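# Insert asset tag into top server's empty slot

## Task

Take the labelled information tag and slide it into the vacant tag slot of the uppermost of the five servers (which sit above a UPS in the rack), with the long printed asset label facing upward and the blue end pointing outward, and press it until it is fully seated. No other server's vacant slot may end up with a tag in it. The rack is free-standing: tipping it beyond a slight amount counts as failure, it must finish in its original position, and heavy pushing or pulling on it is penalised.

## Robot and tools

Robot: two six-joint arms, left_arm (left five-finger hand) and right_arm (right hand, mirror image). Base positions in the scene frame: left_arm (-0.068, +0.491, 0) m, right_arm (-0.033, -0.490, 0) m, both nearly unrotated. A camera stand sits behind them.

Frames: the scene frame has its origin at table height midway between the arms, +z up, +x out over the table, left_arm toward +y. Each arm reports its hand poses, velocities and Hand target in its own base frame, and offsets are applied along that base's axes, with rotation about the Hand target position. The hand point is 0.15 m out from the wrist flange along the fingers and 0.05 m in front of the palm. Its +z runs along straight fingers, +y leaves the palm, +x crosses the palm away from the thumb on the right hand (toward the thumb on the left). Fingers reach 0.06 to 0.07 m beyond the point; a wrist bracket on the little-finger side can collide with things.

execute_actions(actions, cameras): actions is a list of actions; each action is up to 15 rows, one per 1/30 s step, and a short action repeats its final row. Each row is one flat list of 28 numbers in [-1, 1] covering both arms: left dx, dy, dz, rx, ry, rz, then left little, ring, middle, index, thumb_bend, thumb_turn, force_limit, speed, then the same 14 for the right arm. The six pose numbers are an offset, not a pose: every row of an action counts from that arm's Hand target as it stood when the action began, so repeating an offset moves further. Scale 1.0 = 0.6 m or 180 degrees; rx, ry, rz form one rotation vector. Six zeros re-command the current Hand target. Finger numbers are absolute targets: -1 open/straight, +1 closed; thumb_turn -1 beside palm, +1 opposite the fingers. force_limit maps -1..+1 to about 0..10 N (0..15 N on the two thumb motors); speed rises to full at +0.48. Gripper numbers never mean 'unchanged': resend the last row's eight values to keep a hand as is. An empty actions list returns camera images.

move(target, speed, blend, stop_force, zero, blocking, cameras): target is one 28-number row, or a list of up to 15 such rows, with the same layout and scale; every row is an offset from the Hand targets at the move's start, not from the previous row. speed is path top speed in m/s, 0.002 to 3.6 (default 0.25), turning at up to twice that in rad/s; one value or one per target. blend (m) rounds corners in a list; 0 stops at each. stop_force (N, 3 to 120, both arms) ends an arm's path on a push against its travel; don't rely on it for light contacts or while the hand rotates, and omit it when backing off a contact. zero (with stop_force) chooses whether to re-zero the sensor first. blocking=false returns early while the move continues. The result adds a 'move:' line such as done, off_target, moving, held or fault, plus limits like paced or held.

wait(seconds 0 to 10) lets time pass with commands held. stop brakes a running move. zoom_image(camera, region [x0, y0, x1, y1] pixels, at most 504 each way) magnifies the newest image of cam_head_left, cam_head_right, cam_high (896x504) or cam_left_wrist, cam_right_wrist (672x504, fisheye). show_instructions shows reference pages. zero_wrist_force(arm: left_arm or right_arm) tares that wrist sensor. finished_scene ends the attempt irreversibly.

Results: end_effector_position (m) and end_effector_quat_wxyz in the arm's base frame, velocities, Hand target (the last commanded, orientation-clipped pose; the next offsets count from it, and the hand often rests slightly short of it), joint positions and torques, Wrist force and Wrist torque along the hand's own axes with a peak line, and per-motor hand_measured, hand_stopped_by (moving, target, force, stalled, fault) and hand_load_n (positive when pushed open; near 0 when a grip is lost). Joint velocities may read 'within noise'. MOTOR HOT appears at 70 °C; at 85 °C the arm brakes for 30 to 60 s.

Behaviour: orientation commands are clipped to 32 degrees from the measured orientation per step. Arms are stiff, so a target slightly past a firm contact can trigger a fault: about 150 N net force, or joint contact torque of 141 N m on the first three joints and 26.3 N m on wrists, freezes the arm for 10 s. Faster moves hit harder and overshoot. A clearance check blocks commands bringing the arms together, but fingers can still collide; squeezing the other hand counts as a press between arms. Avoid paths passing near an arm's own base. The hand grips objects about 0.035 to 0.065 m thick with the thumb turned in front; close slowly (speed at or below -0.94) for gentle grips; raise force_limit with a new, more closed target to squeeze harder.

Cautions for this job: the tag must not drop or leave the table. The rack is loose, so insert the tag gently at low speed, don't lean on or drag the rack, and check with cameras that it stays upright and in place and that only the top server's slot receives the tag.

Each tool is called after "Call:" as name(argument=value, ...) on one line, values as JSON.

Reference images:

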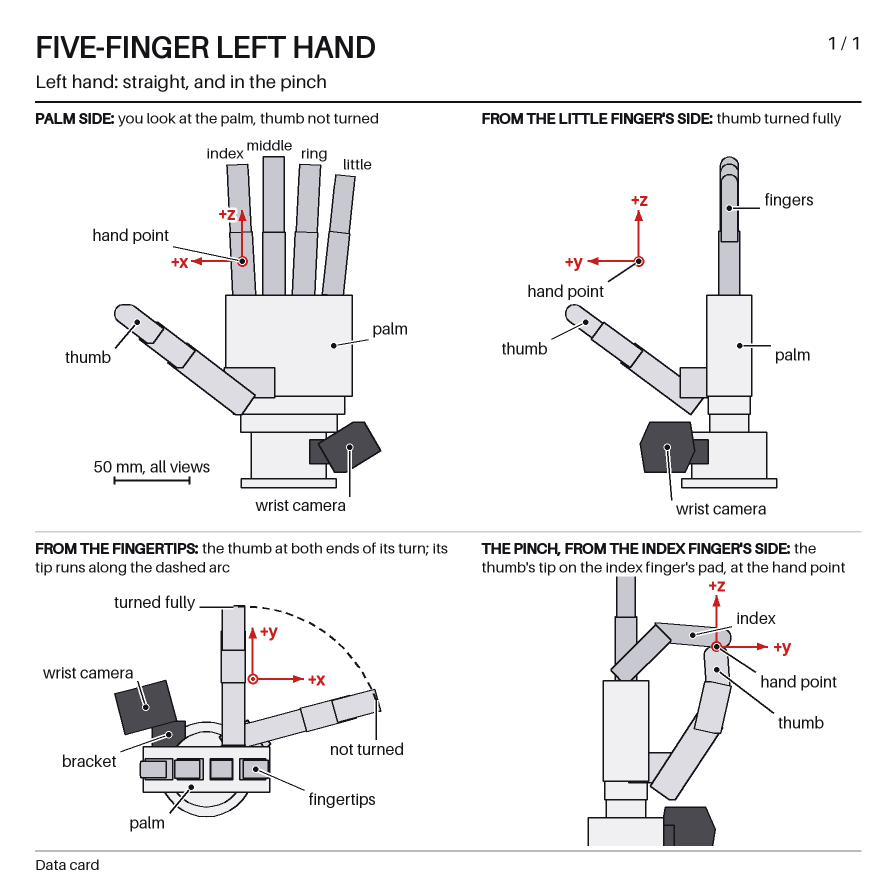

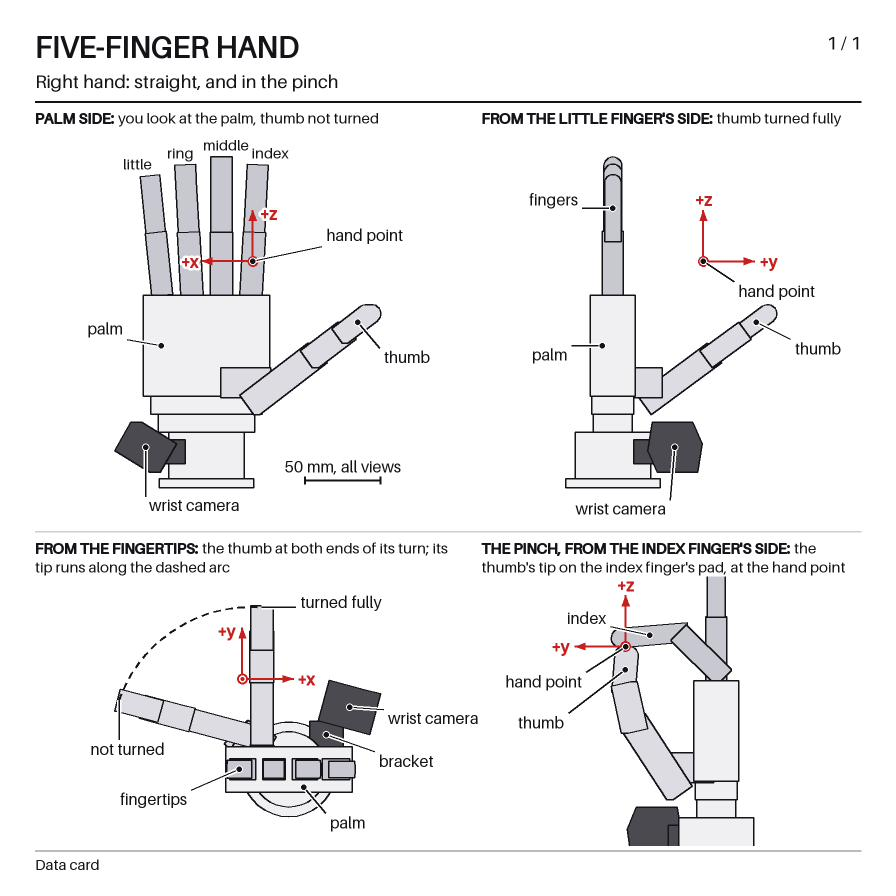

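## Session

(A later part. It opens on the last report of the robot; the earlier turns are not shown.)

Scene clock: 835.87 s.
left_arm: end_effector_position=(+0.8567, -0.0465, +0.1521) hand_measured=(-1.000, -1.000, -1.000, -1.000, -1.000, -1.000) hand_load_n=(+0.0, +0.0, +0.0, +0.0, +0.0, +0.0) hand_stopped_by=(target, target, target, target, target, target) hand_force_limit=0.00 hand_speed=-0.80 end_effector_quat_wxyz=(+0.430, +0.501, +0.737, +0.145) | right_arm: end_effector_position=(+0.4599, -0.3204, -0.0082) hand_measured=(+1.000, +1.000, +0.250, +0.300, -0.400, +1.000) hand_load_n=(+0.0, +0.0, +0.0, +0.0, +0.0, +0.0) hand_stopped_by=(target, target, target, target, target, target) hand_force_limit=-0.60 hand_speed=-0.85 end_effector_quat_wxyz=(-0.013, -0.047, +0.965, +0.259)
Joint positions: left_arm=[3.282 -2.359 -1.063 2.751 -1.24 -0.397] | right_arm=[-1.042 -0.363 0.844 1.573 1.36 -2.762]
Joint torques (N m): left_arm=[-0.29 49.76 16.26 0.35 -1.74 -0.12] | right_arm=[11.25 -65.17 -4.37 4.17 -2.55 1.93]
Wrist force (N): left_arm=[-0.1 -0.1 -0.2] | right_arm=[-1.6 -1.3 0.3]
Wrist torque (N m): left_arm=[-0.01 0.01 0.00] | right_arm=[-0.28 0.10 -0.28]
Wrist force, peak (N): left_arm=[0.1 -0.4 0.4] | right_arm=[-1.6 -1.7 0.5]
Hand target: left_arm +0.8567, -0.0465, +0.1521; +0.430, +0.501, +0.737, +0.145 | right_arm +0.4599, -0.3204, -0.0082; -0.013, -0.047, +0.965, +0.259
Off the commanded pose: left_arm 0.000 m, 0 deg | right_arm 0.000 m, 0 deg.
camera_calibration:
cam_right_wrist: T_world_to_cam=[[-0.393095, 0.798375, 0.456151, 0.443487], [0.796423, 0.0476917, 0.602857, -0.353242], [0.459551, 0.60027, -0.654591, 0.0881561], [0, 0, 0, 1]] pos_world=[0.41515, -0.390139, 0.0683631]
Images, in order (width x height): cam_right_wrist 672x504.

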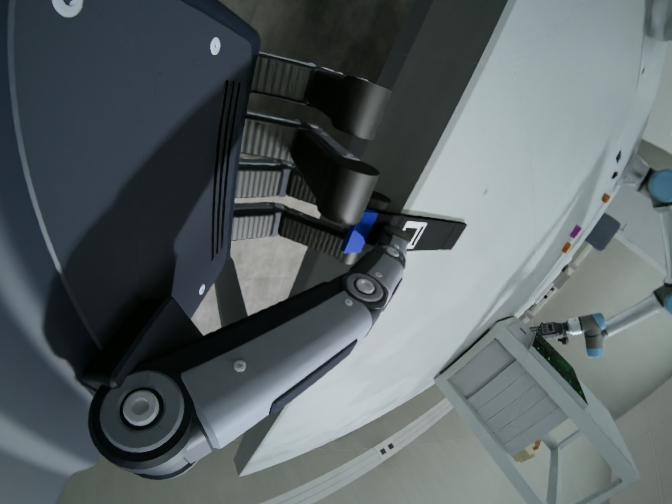

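Call:
execute_actions(actions=[[[0,0,0,0,0,0,-1,-1,-1,-1,-1,-1,0,-0.8,0,0,0,0,0,0,1,1,0.25,0.3,-0.1,1,-0.6,-0.9]]], cameras=["cam_right_wrist"])

Call:
zoom_image(camera="cam_right_wrist", region=[320, 150, 500, 290])

Scene clock: 846.53 s.
left_arm: end_effector_position=(+0.8567, -0.0465, +0.1521) hand_measured=(-1.000, -1.000, -1.000, -1.000, -1.000, -1.000) hand_load_n=(+0.0, +0.0, +0.0, +0.0, +0.0, +0.0) hand_stopped_by=(target, target, target, target, target, target) hand_force_limit=0.00 hand_speed=-0.80 end_effector_quat_wxyz=(+0.430, +0.501, +0.737, +0.145) | right_arm: end_effector_position=(+0.4599, -0.3204, -0.0082) hand_measured=(+1.000, +1.000, +0.250, +0.300, -0.312, +1.000) hand_load_n=(+0.0, +0.5, +0.0, +2.0, +3.5, -0.5) hand_stopped_by=(target, target, target, target, force, target) hand_force_limit=-0.60 hand_speed=-0.90 end_effector_quat_wxyz=(-0.013, -0.047, +0.965, +0.259)
Joint positions: left_arm=[3.282 -2.359 -1.063 2.751 -1.24 -0.397] | right_arm=[-1.042 -0.363 0.844 1.573 1.36 -2.762]
Joint torques (N m): left_arm=[1.59 50.35 15.55 0.29 -1.87 0.14] | right_arm=[10.59 -64.74 -4.16 3.95 -2.45 1.99]
Wrist force (N): left_arm=[-0.1 0.0 0.3] | right_arm=[-1.4 -1.3 -0.2]
Wrist torque (N m): left_arm=[-0.02 0.03 -0.01] | right_arm=[-0.33 0.06 -0.26]
Wrist force, peak (N): left_arm=[0.2 -0.4 0.3] | right_arm=[-1.5 -1.7 0.4]
Hand target: left_arm +0.8567, -0.0465, +0.1521; +0.430, +0.501, +0.737, +0.145 | right_arm +0.4599, -0.3204, -0.0082; -0.013, -0.047, +0.965, +0.259
Off the commanded pose: left_arm 0.000 m, 0 deg | right_arm 0.000 m, 0 deg.
camera_calibration:
cam_right_wrist: T_world_to_cam=[[-0.393095, 0.798375, 0.456151, 0.443487], [0.796423, 0.0476917, 0.602857, -0.353242], [0.459551, 0.60027, -0.654591, 0.0881561], [0, 0, 0, 1]] pos_world=[0.41515, -0.390139, 0.0683631]
Images, in order (width x height): cam_right_wrist 672x504.

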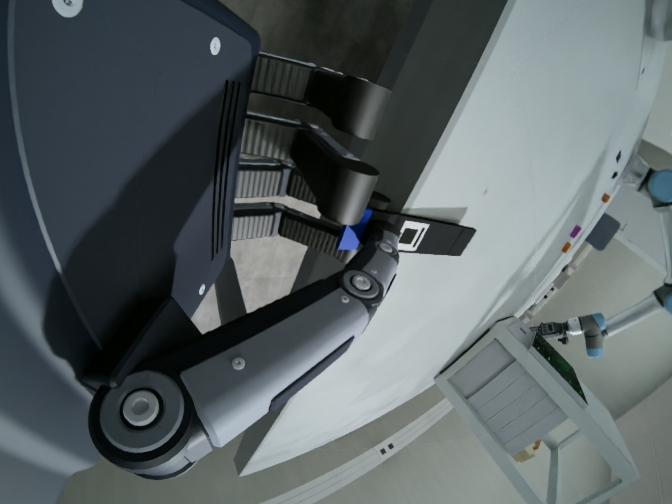

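Scaled by 2.800 from the camera's 672x504 image, which has a finer 960x720 frame.

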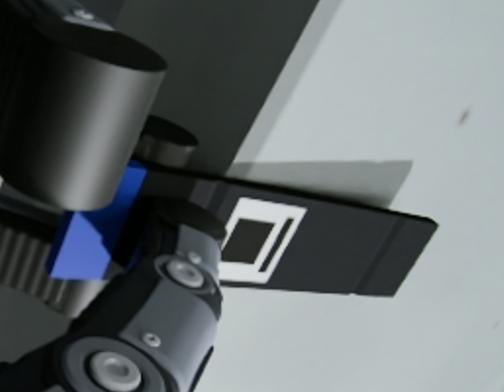

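Call:
execute_actions(actions=[[[0,0,0,0,0,0,-1,-1,-1,-1,-1,-1,0,-0.8,0,0,0,0,0,0,1,1,0.5,0.3,-0.1,1,-0.7,-0.92]]])

Call:
execute_actions(actions=[[[0,0,0,0,0,0,-1,-1,-1,-1,-1,-1,0,-0.8,0,0,0,0,0,0,1,1,0.5,0.3,-0.05,1,-0.3,-0.92]]], cameras=["cam_right_wrist"])

Call:
zoom_image(camera="cam_right_wrist", region=[320, 150, 500, 290])

Scene clock: 851.60 s.
left_arm: end_effector_position=(+0.8567, -0.0465, +0.1521) hand_measured=(-1.000, -1.000, -1.000, -1.000, -1.000, -1.000) hand_load_n=(+0.0, +0.0, +0.0, +0.0, +0.0, +0.0) hand_stopped_by=(target, target, target, target, target, target) hand_force_limit=0.00 hand_speed=-0.80 end_effector_quat_wxyz=(+0.430, +0.501, +0.737, +0.145) | right_arm: end_effector_position=(+0.4599, -0.3204, -0.0082) hand_measured=(+1.000, +1.000, +0.256, +0.300, -0.312, +1.000) hand_load_n=(+0.0, +0.0, +2.5, +1.5, +3.5, -0.5) hand_stopped_by=(target, target, force, target, force, target) hand_force_limit=-0.70 hand_speed=-0.92 end_effector_quat_wxyz=(-0.013, -0.047, +0.965, +0.259)
Joint positions: left_arm=[3.282 -2.359 -1.063 2.751 -1.24 -0.397] | right_arm=[-1.042 -0.363 0.844 1.573 1.36 -2.762]
Joint torques (N m): left_arm=[1.64 49.83 16.3 0.56 -1.59 0.01] | right_arm=[9.48 -61.48 -3.71 2.56 -2.19 2.35]
Wrist force (N): left_arm=[0.0 -0.1 0.4] | right_arm=[-1.4 -1.2 -0.4]
Wrist torque (N m): left_arm=[-0.03 0.01 0.00] | right_arm=[-0.32 0.07 -0.26]
Wrist force, peak (N): left_arm=[-0.1 -0.4 0.4] | right_arm=[-1.8 -1.3 -0.4]
Hand target: left_arm +0.8567, -0.0465, +0.1521; +0.430, +0.501, +0.737, +0.145 | right_arm +0.4599, -0.3204, -0.0082; -0.013, -0.047, +0.965, +0.259
Off the commanded pose: left_arm 0.000 m, 0 deg | right_arm 0.000 m, 0 deg.

Scene clock: 852.30 s.
left_arm: end_effector_position=(+0.8567, -0.0465, +0.1521) hand_measured=(-1.000, -1.000, -1.000, -1.000, -1.000, -1.000) hand_load_n=(+0.0, +0.0, +0.0, +0.0, +0.5, +0.0) hand_stopped_by=(target, target, target, target, target, target) hand_force_limit=0.00 hand_speed=-0.80 end_effector_quat_wxyz=(+0.430, +0.501, +0.737, +0.145) | right_arm: end_effector_position=(+0.4599, -0.3204, -0.0082) hand_measured=(+1.000, +1.000, +0.256, +0.300, -0.308, +1.000) hand_load_n=(+0.5, +0.0, +2.5, +2.0, +5.0, +0.0) hand_stopped_by=(target, target, force, target, force, target) hand_force_limit=-0.30 hand_speed=-0.92 end_effector_quat_wxyz=(-0.013, -0.047, +0.965, +0.259)
Joint positions: left_arm=[3.282 -2.359 -1.063 2.751 -1.24 -0.397] | right_arm=[-1.042 -0.363 0.844 1.573 1.36 -2.762]
Joint torques (N m): left_arm=[1.39 50.09 15.75 0.29 -1.55 0.09] | right_arm=[9.75 -60.31 -3.76 2.36 -2.34 2.12]
Wrist force (N): left_arm=[0.0 -0.1 0.2] | right_arm=[-1.4 -1.3 -0.4]
Wrist torque (N m): left_arm=[-0.03 0.00 0.01] | right_arm=[-0.33 0.08 -0.28]
Wrist force, peak (N): left_arm=[-0.1 -0.3 0.4] | right_arm=[-1.6 -1.2 -0.4]
Hand target: left_arm +0.8567, -0.0465, +0.1521; +0.430, +0.501, +0.737, +0.145 | right_arm +0.4599, -0.3204, -0.0082; -0.013, -0.047, +0.965, +0.259
Off the commanded pose: left_arm 0.000 m, 0 deg | right_arm 0.000 m, 0 deg.
camera_calibration:
cam_right_wrist: T_world_to_cam=[[-0.393095, 0.798375, 0.456151, 0.443487], [0.796423, 0.0476917, 0.602857, -0.353242], [0.459551, 0.60027, -0.654591, 0.0881561], [0, 0, 0, 1]] pos_world=[0.41515, -0.390139, 0.0683631]
Images, in order (width x height): cam_right_wrist 672x504.

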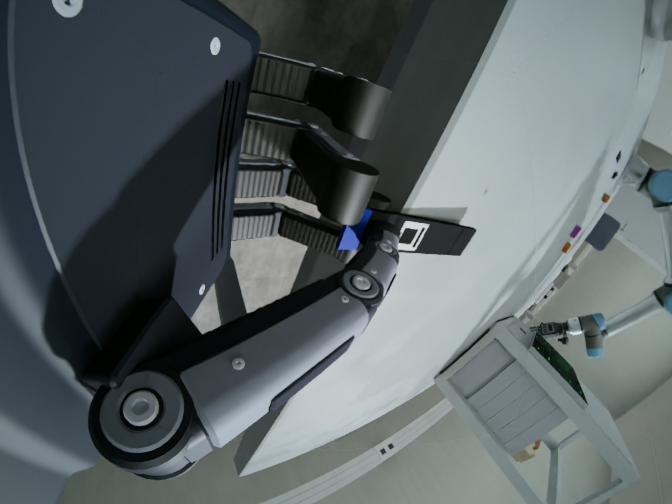

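Scaled by 2.800 from the camera's 672x504 image, which has a finer 960x720 frame.

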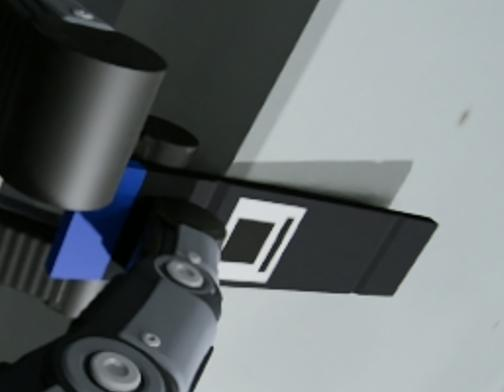

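Call:
move(target=[[0,0,0,0,0,0,-1,-1,-1,-1,-1,-1,0,-0.8,0,0,0.1,0,0,0,1,1,0.5,0.3,-0.05,1,-0.3,-0.92],[0,0,0,0,0,0,-1,-1,-1,-1,-1,-1,0,-0.8,-0.02,0.35,0.48,0,0,0,1,1,0.5,0.3,-0.05,1,-0.3,-0.92]], speed=[0.05,0.2], blend=0.02, cameras=["cam_right_wrist","cam_high","cam_head_right"])

Call:
zoom_image(camera="cam_right_wrist", region=[320, 150, 500, 290])

Scene clock: 884.50 s.
left_arm: end_effector_position=(+0.8567, -0.0465, +0.1521) hand_measured=(-1.000, -1.000, -1.000, -1.000, -1.000, -1.000) hand_load_n=(+0.0, +0.0, +0.0, +0.0, +0.0, +0.0) hand_stopped_by=(target, target, target, target, target, target) hand_force_limit=0.00 hand_speed=-0.80 end_effector_quat_wxyz=(+0.430, +0.501, +0.737, +0.145) | right_arm: end_effector_position=(+0.4479, -0.1105, +0.2797) hand_measured=(+1.000, +1.000, +0.256, +0.300, -0.308, +1.000) hand_load_n=(+0.0, +0.0, +2.5, +1.5, +4.5, +0.5) hand_stopped_by=(target, target, force, target, force, target) hand_force_limit=-0.30 hand_speed=-0.92 end_effector_quat_wxyz=(-0.013, -0.047, +0.965, +0.259)
Joint positions: left_arm=[3.282 -2.359 -1.063 2.751 -1.24 -0.397] | right_arm=[-0.846 -1.035 1.303 1.74 1.273 -2.581]
Joint torques (N m): left_arm=[1.07 49.97 15.97 0.45 -1.74 0.03] | right_arm=[10.49 -48.75 -5.34 4.36 -2.95 2.18]
Wrist force (N): left_arm=[-0.1 -0.4 0.3] | right_arm=[-1.5 -1.6 0.2]
Wrist torque (N m): left_arm=[-0.07 0.02 0.01] | right_arm=[-0.27 0.16 -0.28]
Wrist force, peak (N): left_arm=[0.0 -0.3 0.6] | right_arm=[-1.4 -2.3 0.3]
Hand target: left_arm +0.8567, -0.0465, +0.1521; +0.430, +0.501, +0.737, +0.145 | right_arm +0.4479, -0.1104, +0.2798; -0.013, -0.047, +0.965, +0.259
Off the commanded pose: left_arm 0.000 m, 0 deg | right_arm 0.000 m, 0 deg.
move: done
camera_calibration:
cam_right_wrist: T_world_to_cam=[[-0.393132, 0.798326, 0.456204, 0.139852], [0.79642, 0.0476888, 0.60286, -0.527258], [0.459523, 0.600334, -0.654551, 0.156139], [0, 0, 0, 1]] pos_world=[0.40315, -0.180239, 0.356263]
Images, in order (width x height): cam_head_right 896x504, cam_high 896x504, cam_right_wrist 672x504.

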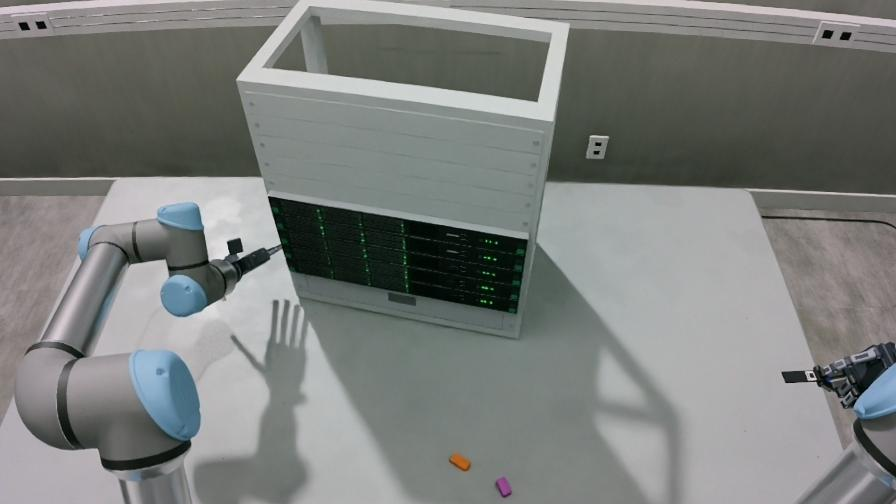

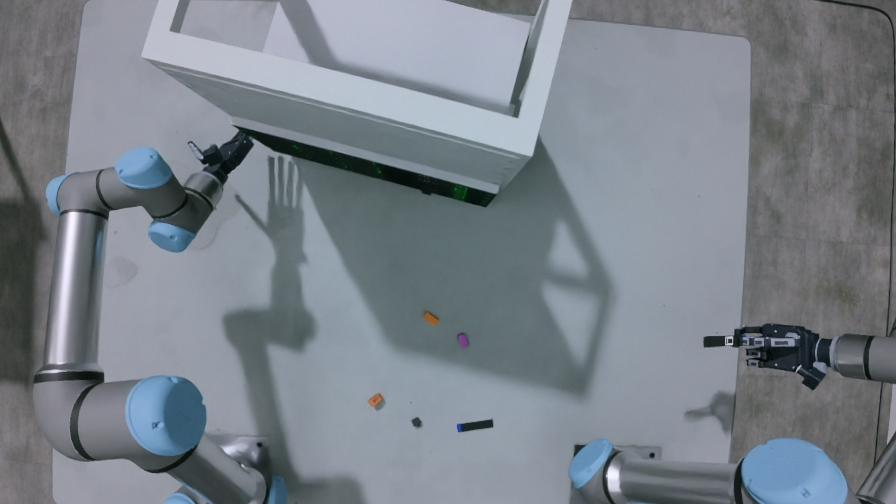

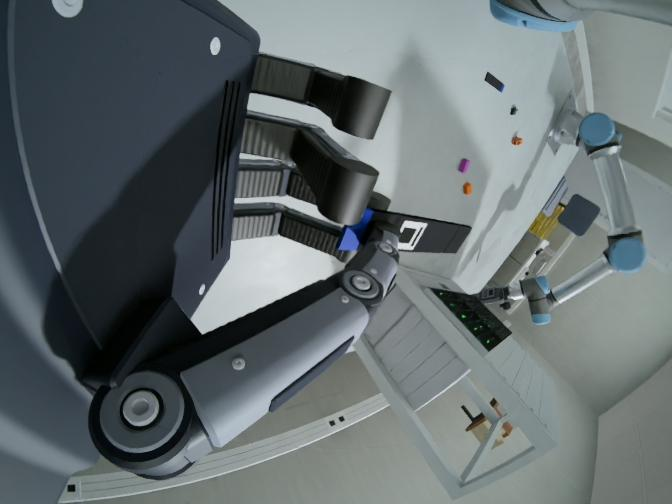

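Scaled by 2.800 from the camera's 672x504 image, which has a finer 960x720 frame.

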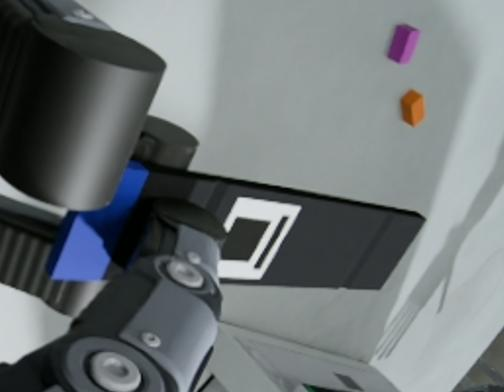

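Call:
move(target=[0,0,0,0,0,0,-1,-1,-1,-1,-1,-1,0,-0.8,0,0.267,0.117,-0.0309,-0.0284,0.4099,1,1,0.5,0.3,-0.05,1,-0.3,-0.92], speed=0.3, cameras=["cam_high"])

Call:
move(target=[0,0,0,0,0,0,-1,-1,-1,-1,-1,-1,0,-0.8,0,0.0,0,-0.092,-0.4915,0,1,1,0.5,0.3,-0.05,1,-0.3,-0.92], speed=0.3, cameras=["cam_right_wrist","cam_high","cam_head_right","cam_left_wrist"])

Scene clock: 906.97 s.
left_arm: end_effector_position=(+0.8567, -0.0465, +0.1521) hand_measured=(-1.000, -1.000, -1.000, -1.000, -1.000, -1.000) hand_load_n=(+0.0, +0.0, +0.0, +0.0, +0.0, +0.0) hand_stopped_by=(target, target, target, target, target, target) hand_force_limit=0.00 hand_speed=-0.80 end_effector_quat_wxyz=(+0.430, +0.501, +0.737, +0.145) | right_arm: end_effector_position=(+0.4479, +0.0498, +0.3500) hand_measured=(+1.000, +1.000, +0.256, +0.300, -0.308, +1.000) hand_load_n=(+0.0, +0.0, +2.5, +1.5, +5.0, +0.0) hand_stopped_by=(target, target, force, target, force, target) hand_force_limit=-0.30 hand_speed=-0.92 end_effector_quat_wxyz=(-0.127, -0.626, +0.754, +0.153)
Joint positions: left_arm=[3.282 -2.359 -1.063 2.751 -1.24 -0.397] | right_arm=[-0.241 -0.855 0.767 2.06 1.593 -3.194]
Joint torques (N m): left_arm=[0.24 50.36 15.23 0.51 -1.55 -0.01] | right_arm=[11.11 -38.3 -27.55 4.27 2.74 -2.51]
Wrist force (N): left_arm=[0.0 -0.3 0.3] | right_arm=[-1.7 -1.1 0.5]
Wrist torque (N m): left_arm=[-0.06 0.00 0.01] | right_arm=[-0.24 0.19 -0.21]
Wrist force, peak (N): left_arm=[0.1 -0.3 0.5] | right_arm=[-2.2 -1.2 0.5]
Hand target: left_arm +0.8567, -0.0465, +0.1521; +0.430, +0.501, +0.737, +0.145 | right_arm +0.4479, +0.0498, +0.3500; -0.127, -0.626, +0.754, +0.153
Off the commanded pose: left_arm 0.000 m, 0 deg | right_arm 0.000 m, 0 deg.
move: done
Images, in order (width x height): cam_high 896x504.

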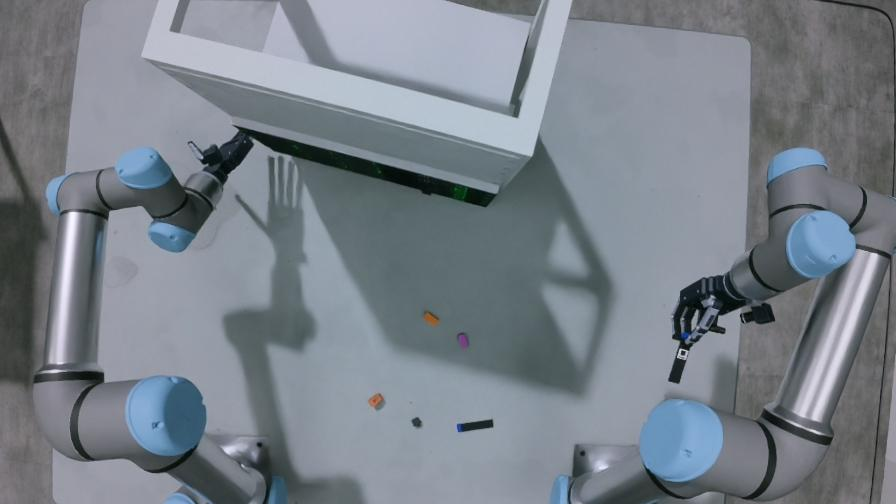

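Scene clock: 910.27 s.
left_arm: end_effector_position=(+0.8567, -0.0465, +0.1521) hand_measured=(-1.000, -1.000, -1.000, -1.000, -1.000, -1.000) hand_load_n=(+0.0, +0.0, +0.0, +0.0, +0.0, +0.0) hand_stopped_by=(target, target, target, target, target, target) hand_force_limit=0.00 hand_speed=-0.80 end_effector_quat_wxyz=(+0.430, +0.501, +0.737, +0.145) | right_arm: end_effector_position=(+0.4479, +0.0498, +0.3500) hand_measured=(+1.000, +1.000, +0.256, +0.300, -0.308, +1.000) hand_load_n=(+0.0, +0.0, +2.5, +1.5, +4.5, +0.5) hand_stopped_by=(target, target, force, target, force, target) hand_force_limit=-0.30 hand_speed=-0.92 end_effector_quat_wxyz=(+0.352, -0.533, +0.641, -0.425)
Joint positions: left_arm=[3.282 -2.359 -1.063 2.751 -1.24 -0.397] | right_arm=[-0.336 -1.919 1.836 0.489 1.432 -3.202]
Joint torques (N m): left_arm=[1 50.21 16.55 0.49 -1.6 0.03] | right_arm=[-11.04 -14.2 -8.05 -1.35 -2.56 2.14]
Wrist force (N): left_arm=[-0.3 0.1 0.3] | right_arm=[-0.9 0.7 0.0]
Wrist torque (N m): left_arm=[0.00 0.05 -0.01] | right_arm=[0.12 0.00 -0.15]
Wrist force, peak (N): left_arm=[-0.1 0.0 0.5] | right_arm=[-1.3 -1.6 0.9]
Hand target: left_arm +0.8567, -0.0465, +0.1521; +0.430, +0.501, +0.737, +0.145 | right_arm +0.4479, +0.0498, +0.3500; +0.352, -0.533, +0.641, -0.425
Off the commanded pose: left_arm 0.000 m, 0 deg | right_arm 0.000 m, 0 deg.
move: done
camera_calibration:
cam_right_wrist: T_world_to_cam=[[-0.402478, -0.244787, -0.882095, 0.504414], [-0.445152, 0.89432, -0.0450675, 0.163438], [0.799907, 0.374528, -0.468912, -0.100294], [0, 0, 0, 1]] pos_world=[0.355996, 0.0148712, 0.405278]
Images, in order (width x height): cam_head_right 896x504, cam_high 896x504, cam_left_wrist 672x504, cam_right_wrist 672x504.

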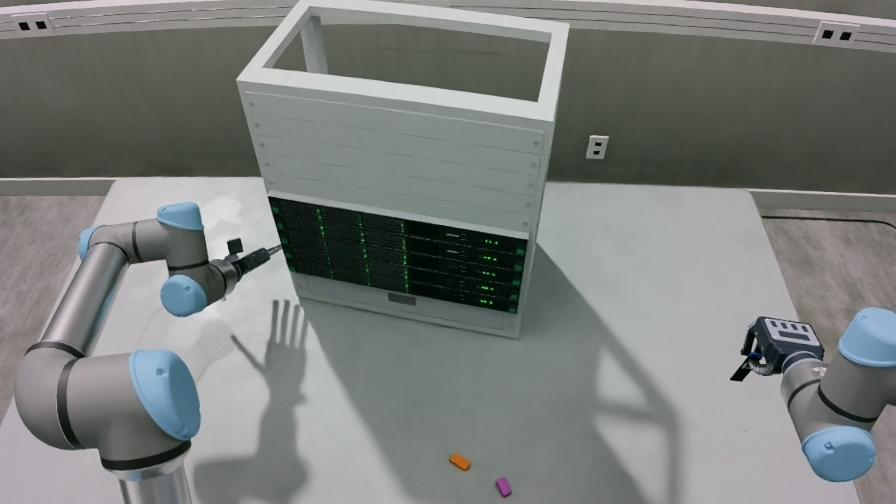

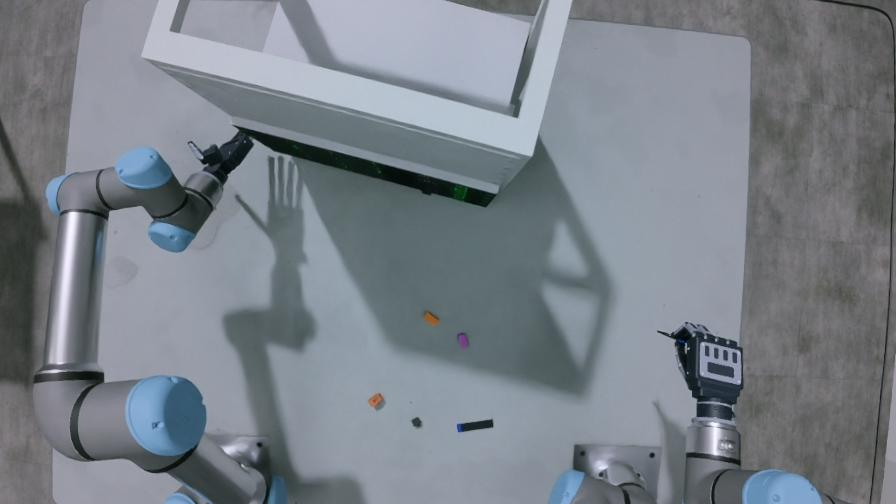

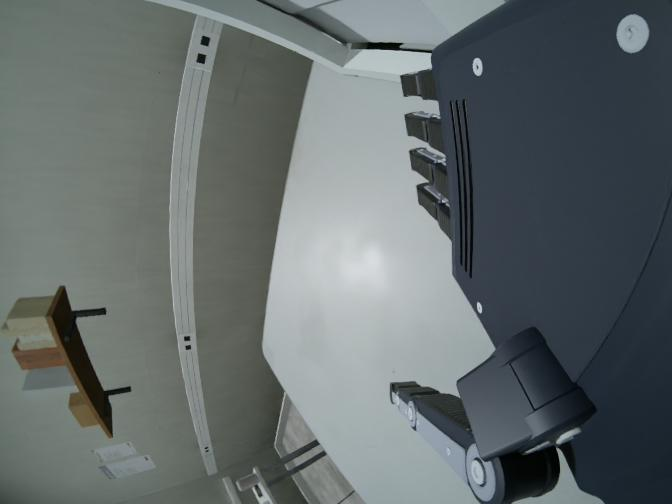

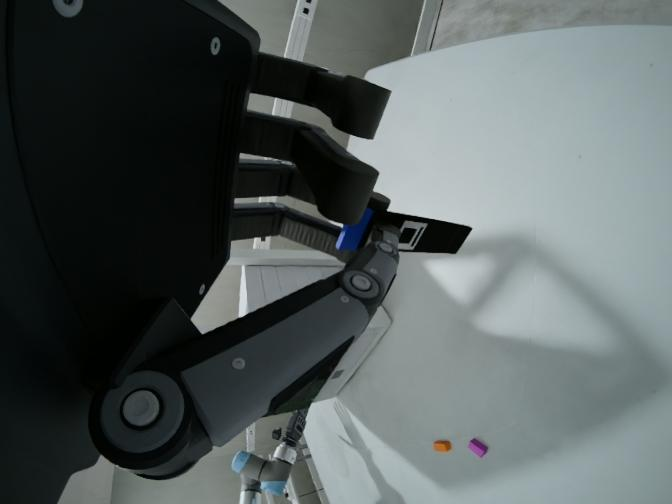

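Call:
move(target=[0,0,0,0,0,0,-1,-1,-1,-1,-1,-1,0,-0.8,0.07,0.5,0.03,-0.092,-0.4915,0,1,1,0.5,0.3,-0.05,1,-0.3,-0.92], speed=0.3, cameras=["cam_right_wrist","cam_high","cam_head_right","cam_head_left"])

Scene clock: 920.27 s.
left_arm: end_effector_position=(+0.8567, -0.0465, +0.1521) hand_measured=(-1.000, -1.000, -1.000, -1.000, -1.000, -1.000) hand_load_n=(+0.0, +0.0, +0.0, +0.0, +0.0, +0.0) hand_stopped_by=(target, target, target, target, target, target) hand_force_limit=0.00 hand_speed=-0.80 end_effector_quat_wxyz=(+0.430, +0.501, +0.737, +0.145) | right_arm: end_effector_position=(+0.4899, +0.3499, +0.3680) hand_measured=(+1.000, +1.000, +0.256, +0.300, -0.308, +1.000) hand_load_n=(+0.0, +0.0, +2.5, +2.0, +5.0, +0.0) hand_stopped_by=(target, target, force, target, force, target) hand_force_limit=-0.30 hand_speed=-0.92 end_effector_quat_wxyz=(+0.626, -0.127, +0.153, -0.754)
Joint positions: left_arm=[3.282 -2.359 -1.063 2.751 -1.24 -0.397] | right_arm=[0.526 -1.103 2.206 -2.364 1.828 -3.813]
Joint torques (N m): left_arm=[1.98 49.85 15.43 0.55 -1.59 0.1] | right_arm=[-7.77 -22.91 -22.38 -3.64 -2.92 -2.39]
Wrist force (N): left_arm=[-0.1 -0.2 0.1] | right_arm=[-1.2 0.6 -1.9]
Wrist torque (N m): left_arm=[-0.02 0.03 0.00] | right_arm=[0.31 0.22 -0.10]
Wrist force, peak (N): left_arm=[0.0 -0.3 0.4] | right_arm=[-1.6 1.1 -2.0]
Hand target: left_arm +0.8567, -0.0465, +0.1521; +0.430, +0.501, +0.737, +0.145 | right_arm +0.4899, +0.3498, +0.3680; +0.626, -0.127, +0.153, -0.754
Off the commanded pose: left_arm 0.000 m, 0 deg | right_arm 0.000 m, 0 deg.
move: done
camera_calibration:
cam_right_wrist: T_world_to_cam=[[0.809272, -0.471461, -0.350432, -0.099356], [0.190895, 0.775236, -0.602136, -0.150291], [0.555552, 0.420396, 0.717377, -0.570695], [0, 0, 0, 1]] pos_world=[0.426146, 0.309586, 0.28409]
Images, in order (width x height): cam_head_left 896x504, cam_head_right 896x504, cam_high 896x504, cam_right_wrist 672x504.

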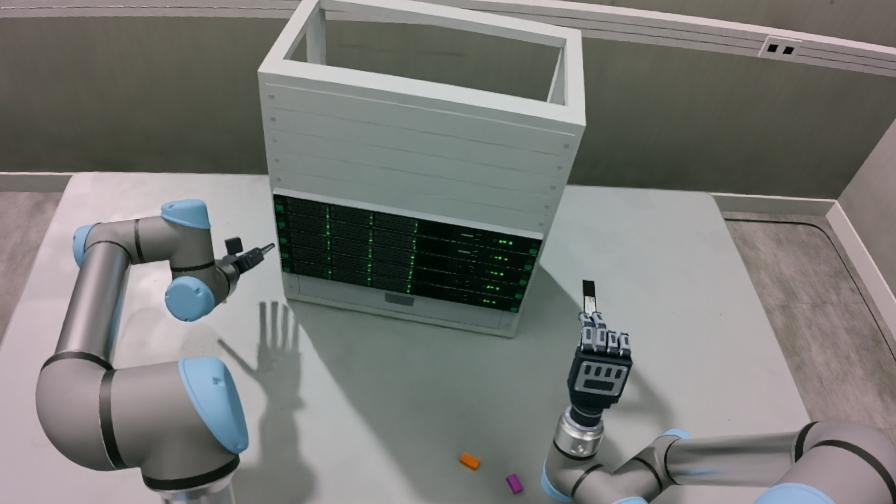

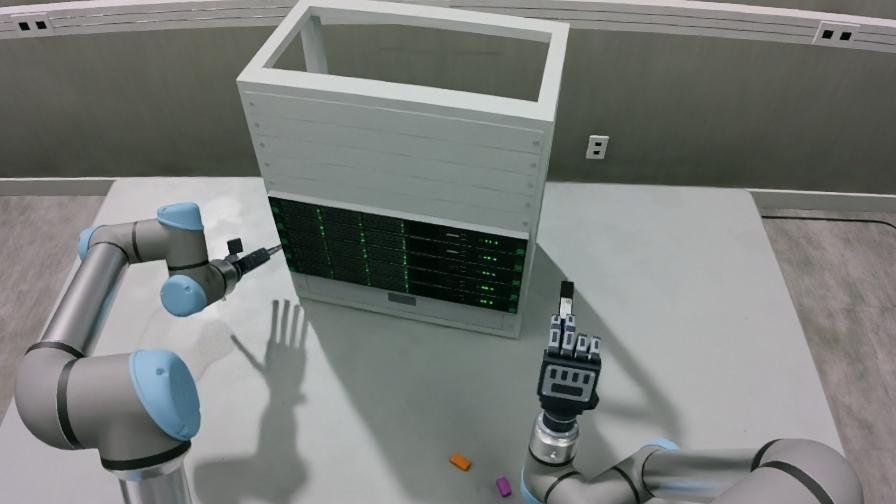

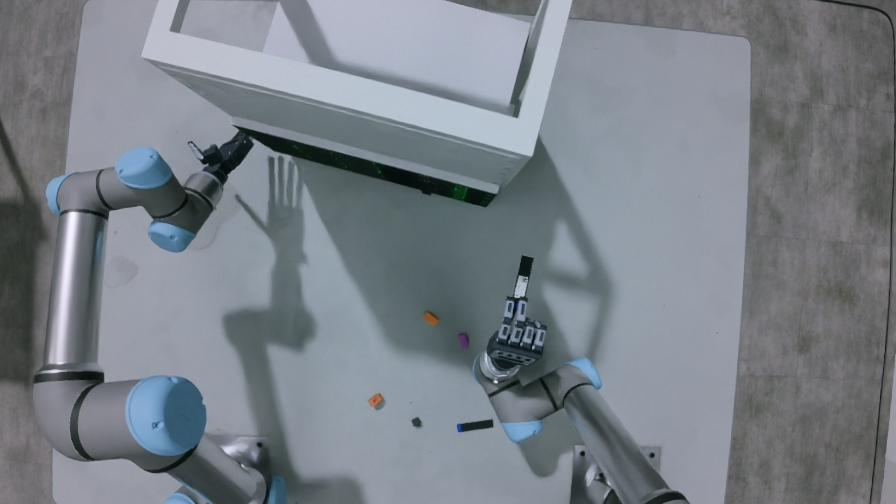

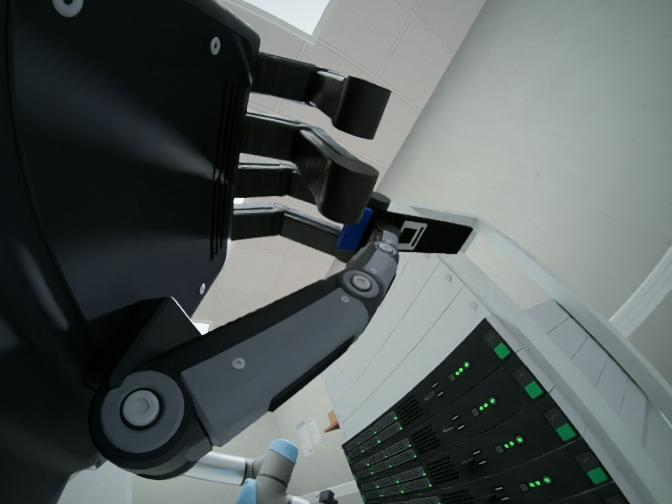

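Beautiful: the tag is flipped and facing the rack. I'll check its upper face and the server slots up close.

Call:
zoom_image(camera="cam_head_right", region=[520, 270, 610, 340])

Call:
zoom_image(camera="cam_right_wrist", region=[380, 320, 640, 504])

Call:
zoom_image(camera="cam_high", region=[490, 245, 560, 325])

Scaled by 5.600.

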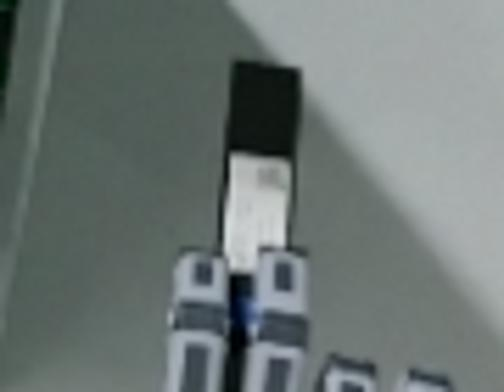

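Scaled by 1.938 from the camera's 672x504 image, which has a finer 960x720 frame.

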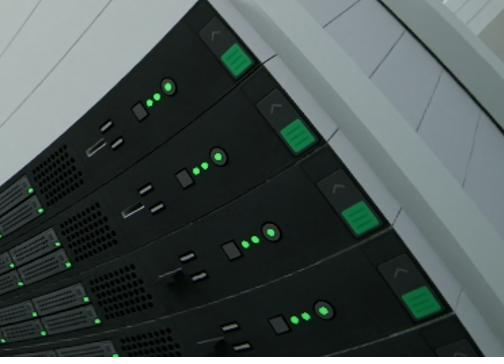

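Scaled by 6.300.

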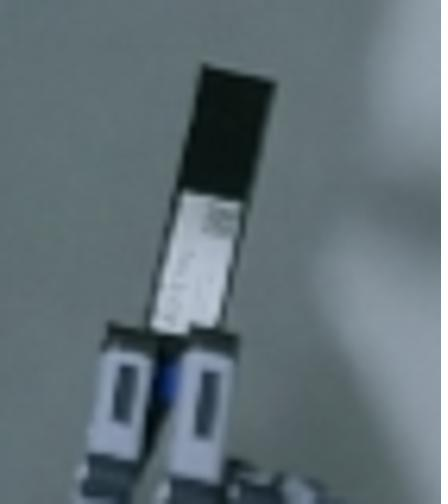

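Call:
zoom_image(camera="cam_right_wrist", region=[410, 370, 490, 430])

Scaled by 6.300 from the camera's 672x504 image, which has a finer 960x720 frame.

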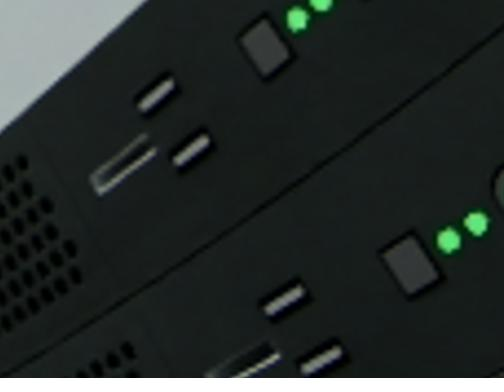

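Call:
zoom_image(camera="cam_head_left", region=[262, 180, 302, 210])

Call:
zoom_image(camera="cam_head_right", region=[255, 182, 295, 212])

Call:
zoom_image(camera="cam_head_left", region=[520, 220, 560, 250])

Call:
zoom_image(camera="cam_head_right", region=[508, 222, 548, 252])

Call:
zoom_image(camera="cam_head_left", region=[440, 222, 500, 252])

Call:
zoom_image(camera="cam_head_right", region=[430, 222, 490, 252])

Scaled by 12.600.

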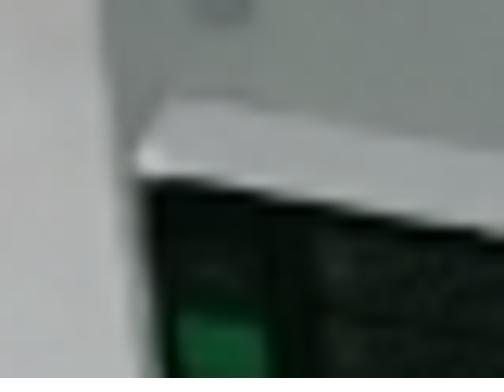

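Scaled by 12.600.

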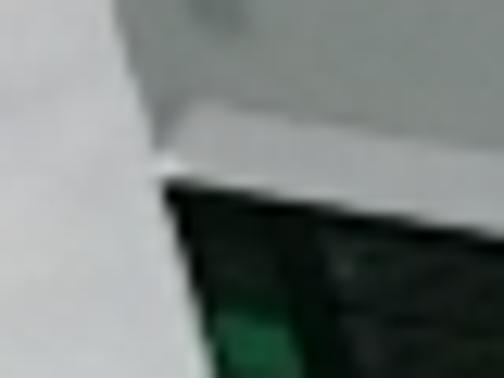

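Scaled by 12.600.

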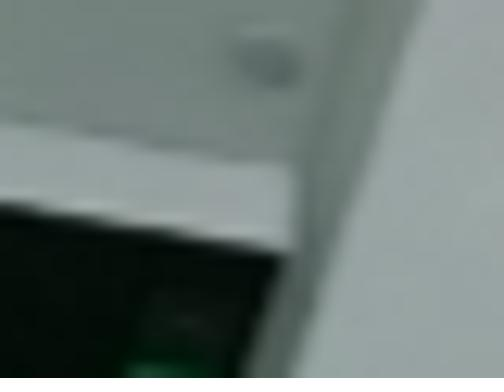

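Scaled by 12.600.

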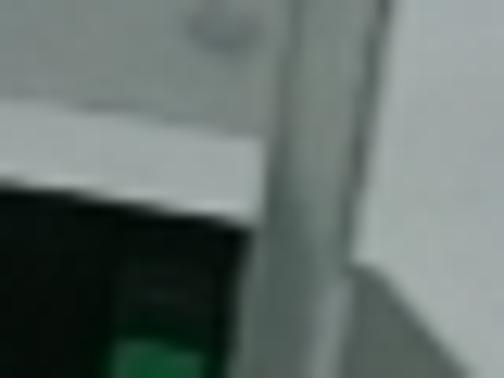

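Scaled by 8.400.

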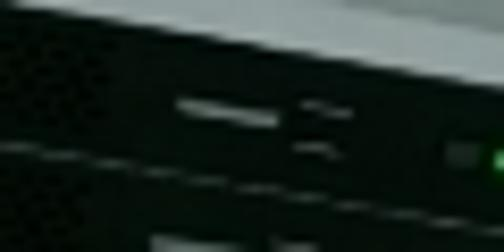

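Scaled by 8.400.

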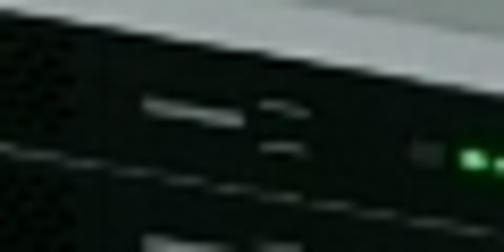

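Call:
move(target=[0,0,0,0,0,0,-1,-1,-1,-1,-1,-1,0,-0.8,0.142,0.3187,-0.0667,0,0,-0.0044,1,1,0.5,0.3,-0.05,1,-0.3,-0.92], speed=0.12, cameras=["cam_right_wrist","cam_high","cam_head_right","cam_head_left"])

Call:
zoom_image(camera="cam_right_wrist", region=[400, 190, 580, 350])

Scene clock: 978.73 s.
left_arm: end_effector_position=(+0.8567, -0.0465, +0.1521) hand_measured=(-1.000, -1.000, -1.000, -1.000, -1.000, -1.000) hand_load_n=(+0.0, +0.0, +0.0, +0.0, +0.0, +0.0) hand_stopped_by=(target, target, target, target, target, target) hand_force_limit=0.00 hand_speed=-0.80 end_effector_quat_wxyz=(+0.430, +0.501, +0.737, +0.145) | right_arm: end_effector_position=(+0.5751, +0.5410, +0.3280) hand_measured=(+1.000, +1.000, +0.256, +0.300, -0.308, +1.000) hand_load_n=(+0.0, +0.0, +2.5, +2.0, +4.5, +0.5) hand_stopped_by=(target, target, force, target, force, target) hand_force_limit=-0.30 hand_speed=-0.92 end_effector_quat_wxyz=(+0.620, -0.126, +0.154, -0.759)
Joint positions: left_arm=[3.282 -2.359 -1.063 2.751 -1.24 -0.397] | right_arm=[0.716 -0.722 1.582 -2.179 1.885 -4.017]
Joint torques (N m): left_arm=[1.13 49.76 14.83 0.35 -1.63 0.05] | right_arm=[12.43 -41.02 -25.48 -0.87 2.26 -2.42]
Wrist force (N): left_arm=[-0.1 -0.2 0.0] | right_arm=[-1.3 0.7 -1.9]
Wrist torque (N m): left_arm=[-0.03 0.00 0.01] | right_arm=[0.28 0.23 -0.07]
Wrist force, peak (N): left_arm=[0.0 -0.4 0.3] | right_arm=[-1.5 0.9 -2.3]
Hand target: left_arm +0.8567, -0.0465, +0.1521; +0.430, +0.501, +0.737, +0.145 | right_arm +0.5751, +0.5410, +0.3280; +0.620, -0.126, +0.154, -0.759
Off the commanded pose: left_arm 0.000 m, 0 deg | right_arm 0.000 m, 0 deg.
move: done
camera_calibration:
cam_right_wrist: T_world_to_cam=[[0.802656, -0.482681, -0.350373, -0.0823732], [0.201774, 0.772549, -0.602043, -0.343757], [0.561275, 0.412537, 0.717484, -0.668737], [0, 0, 0, 1]] pos_world=[0.510824, 0.501688, 0.243991]
Images, in order (width x height): cam_head_left 896x504, cam_head_right 896x504, cam_high 896x504, cam_right_wrist 672x504.

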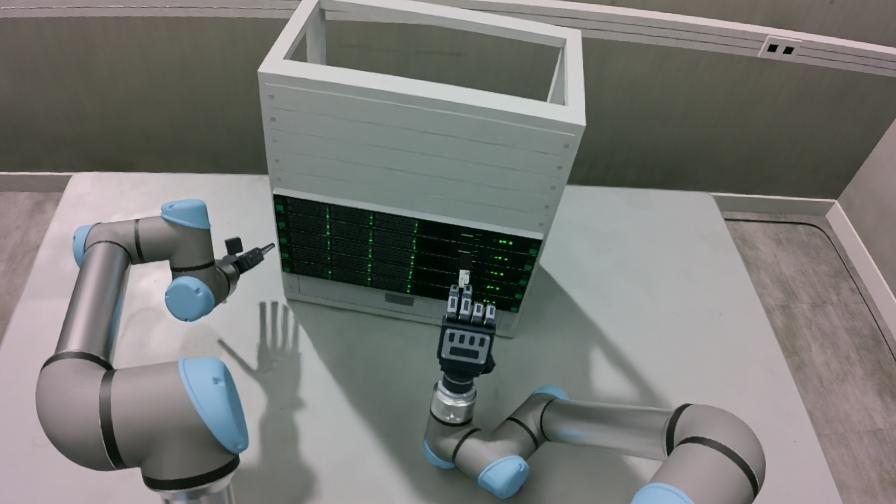

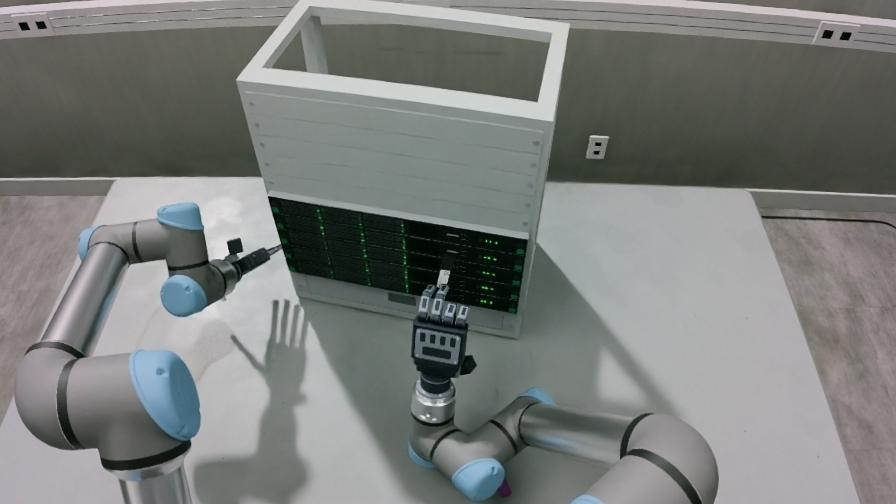

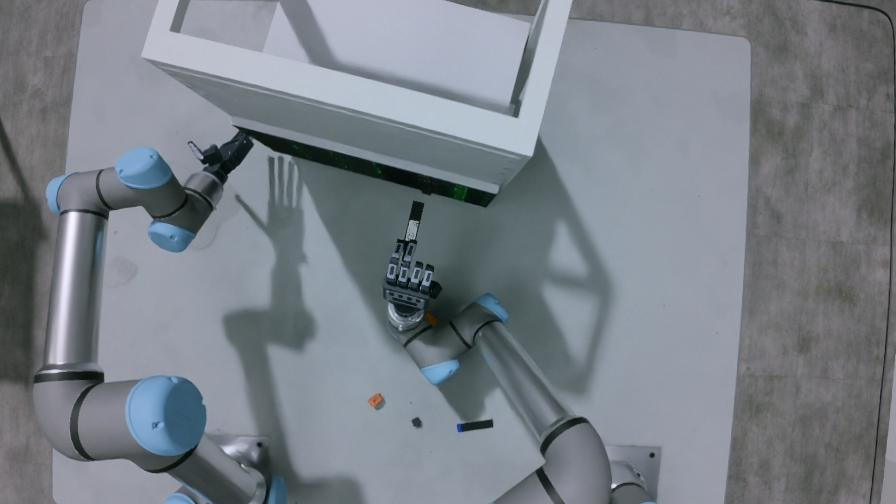

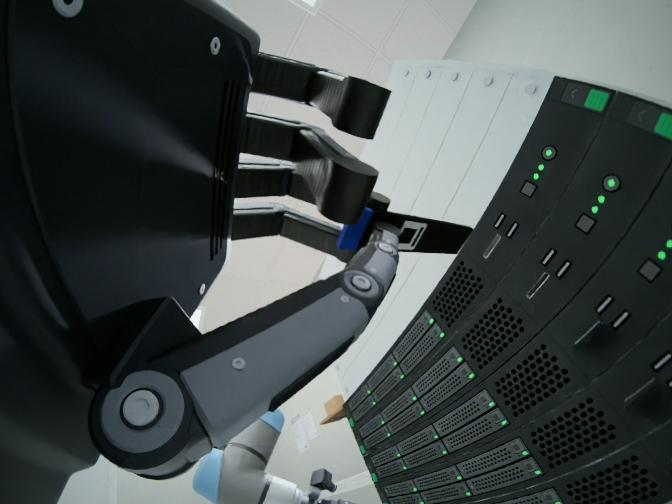

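Scaled by 2.800 from the camera's 672x504 image, which has a finer 960x720 frame.

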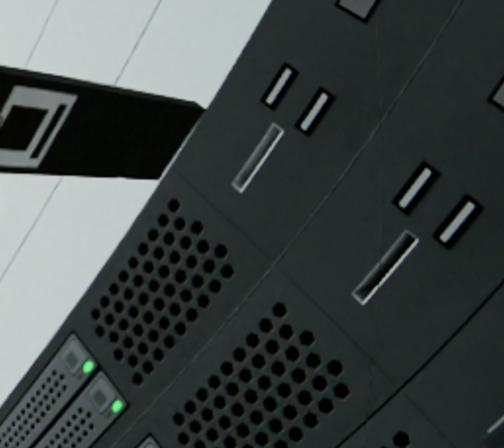

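Call:
zoom_image(camera="cam_right_wrist", region=[320, 380, 420, 500])

Call:
zoom_image(camera="cam_right_wrist", region=[520, 60, 672, 240])

Scaled by 4.200 from the camera's 672x504 image, which has a finer 960x720 frame.

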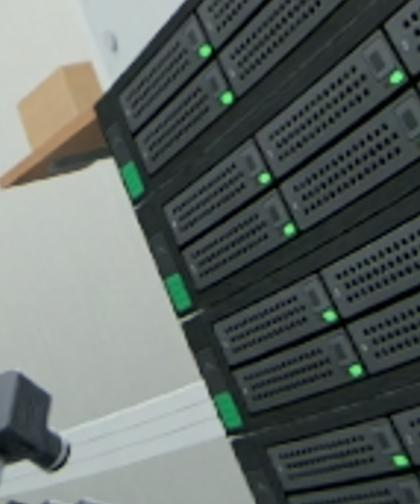

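Scaled by 2.800 from the camera's 672x504 image, which has a finer 960x720 frame.

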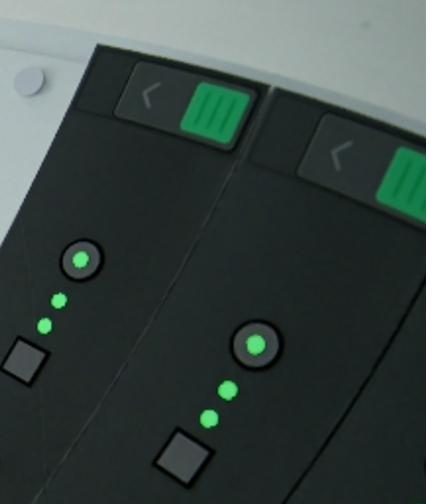

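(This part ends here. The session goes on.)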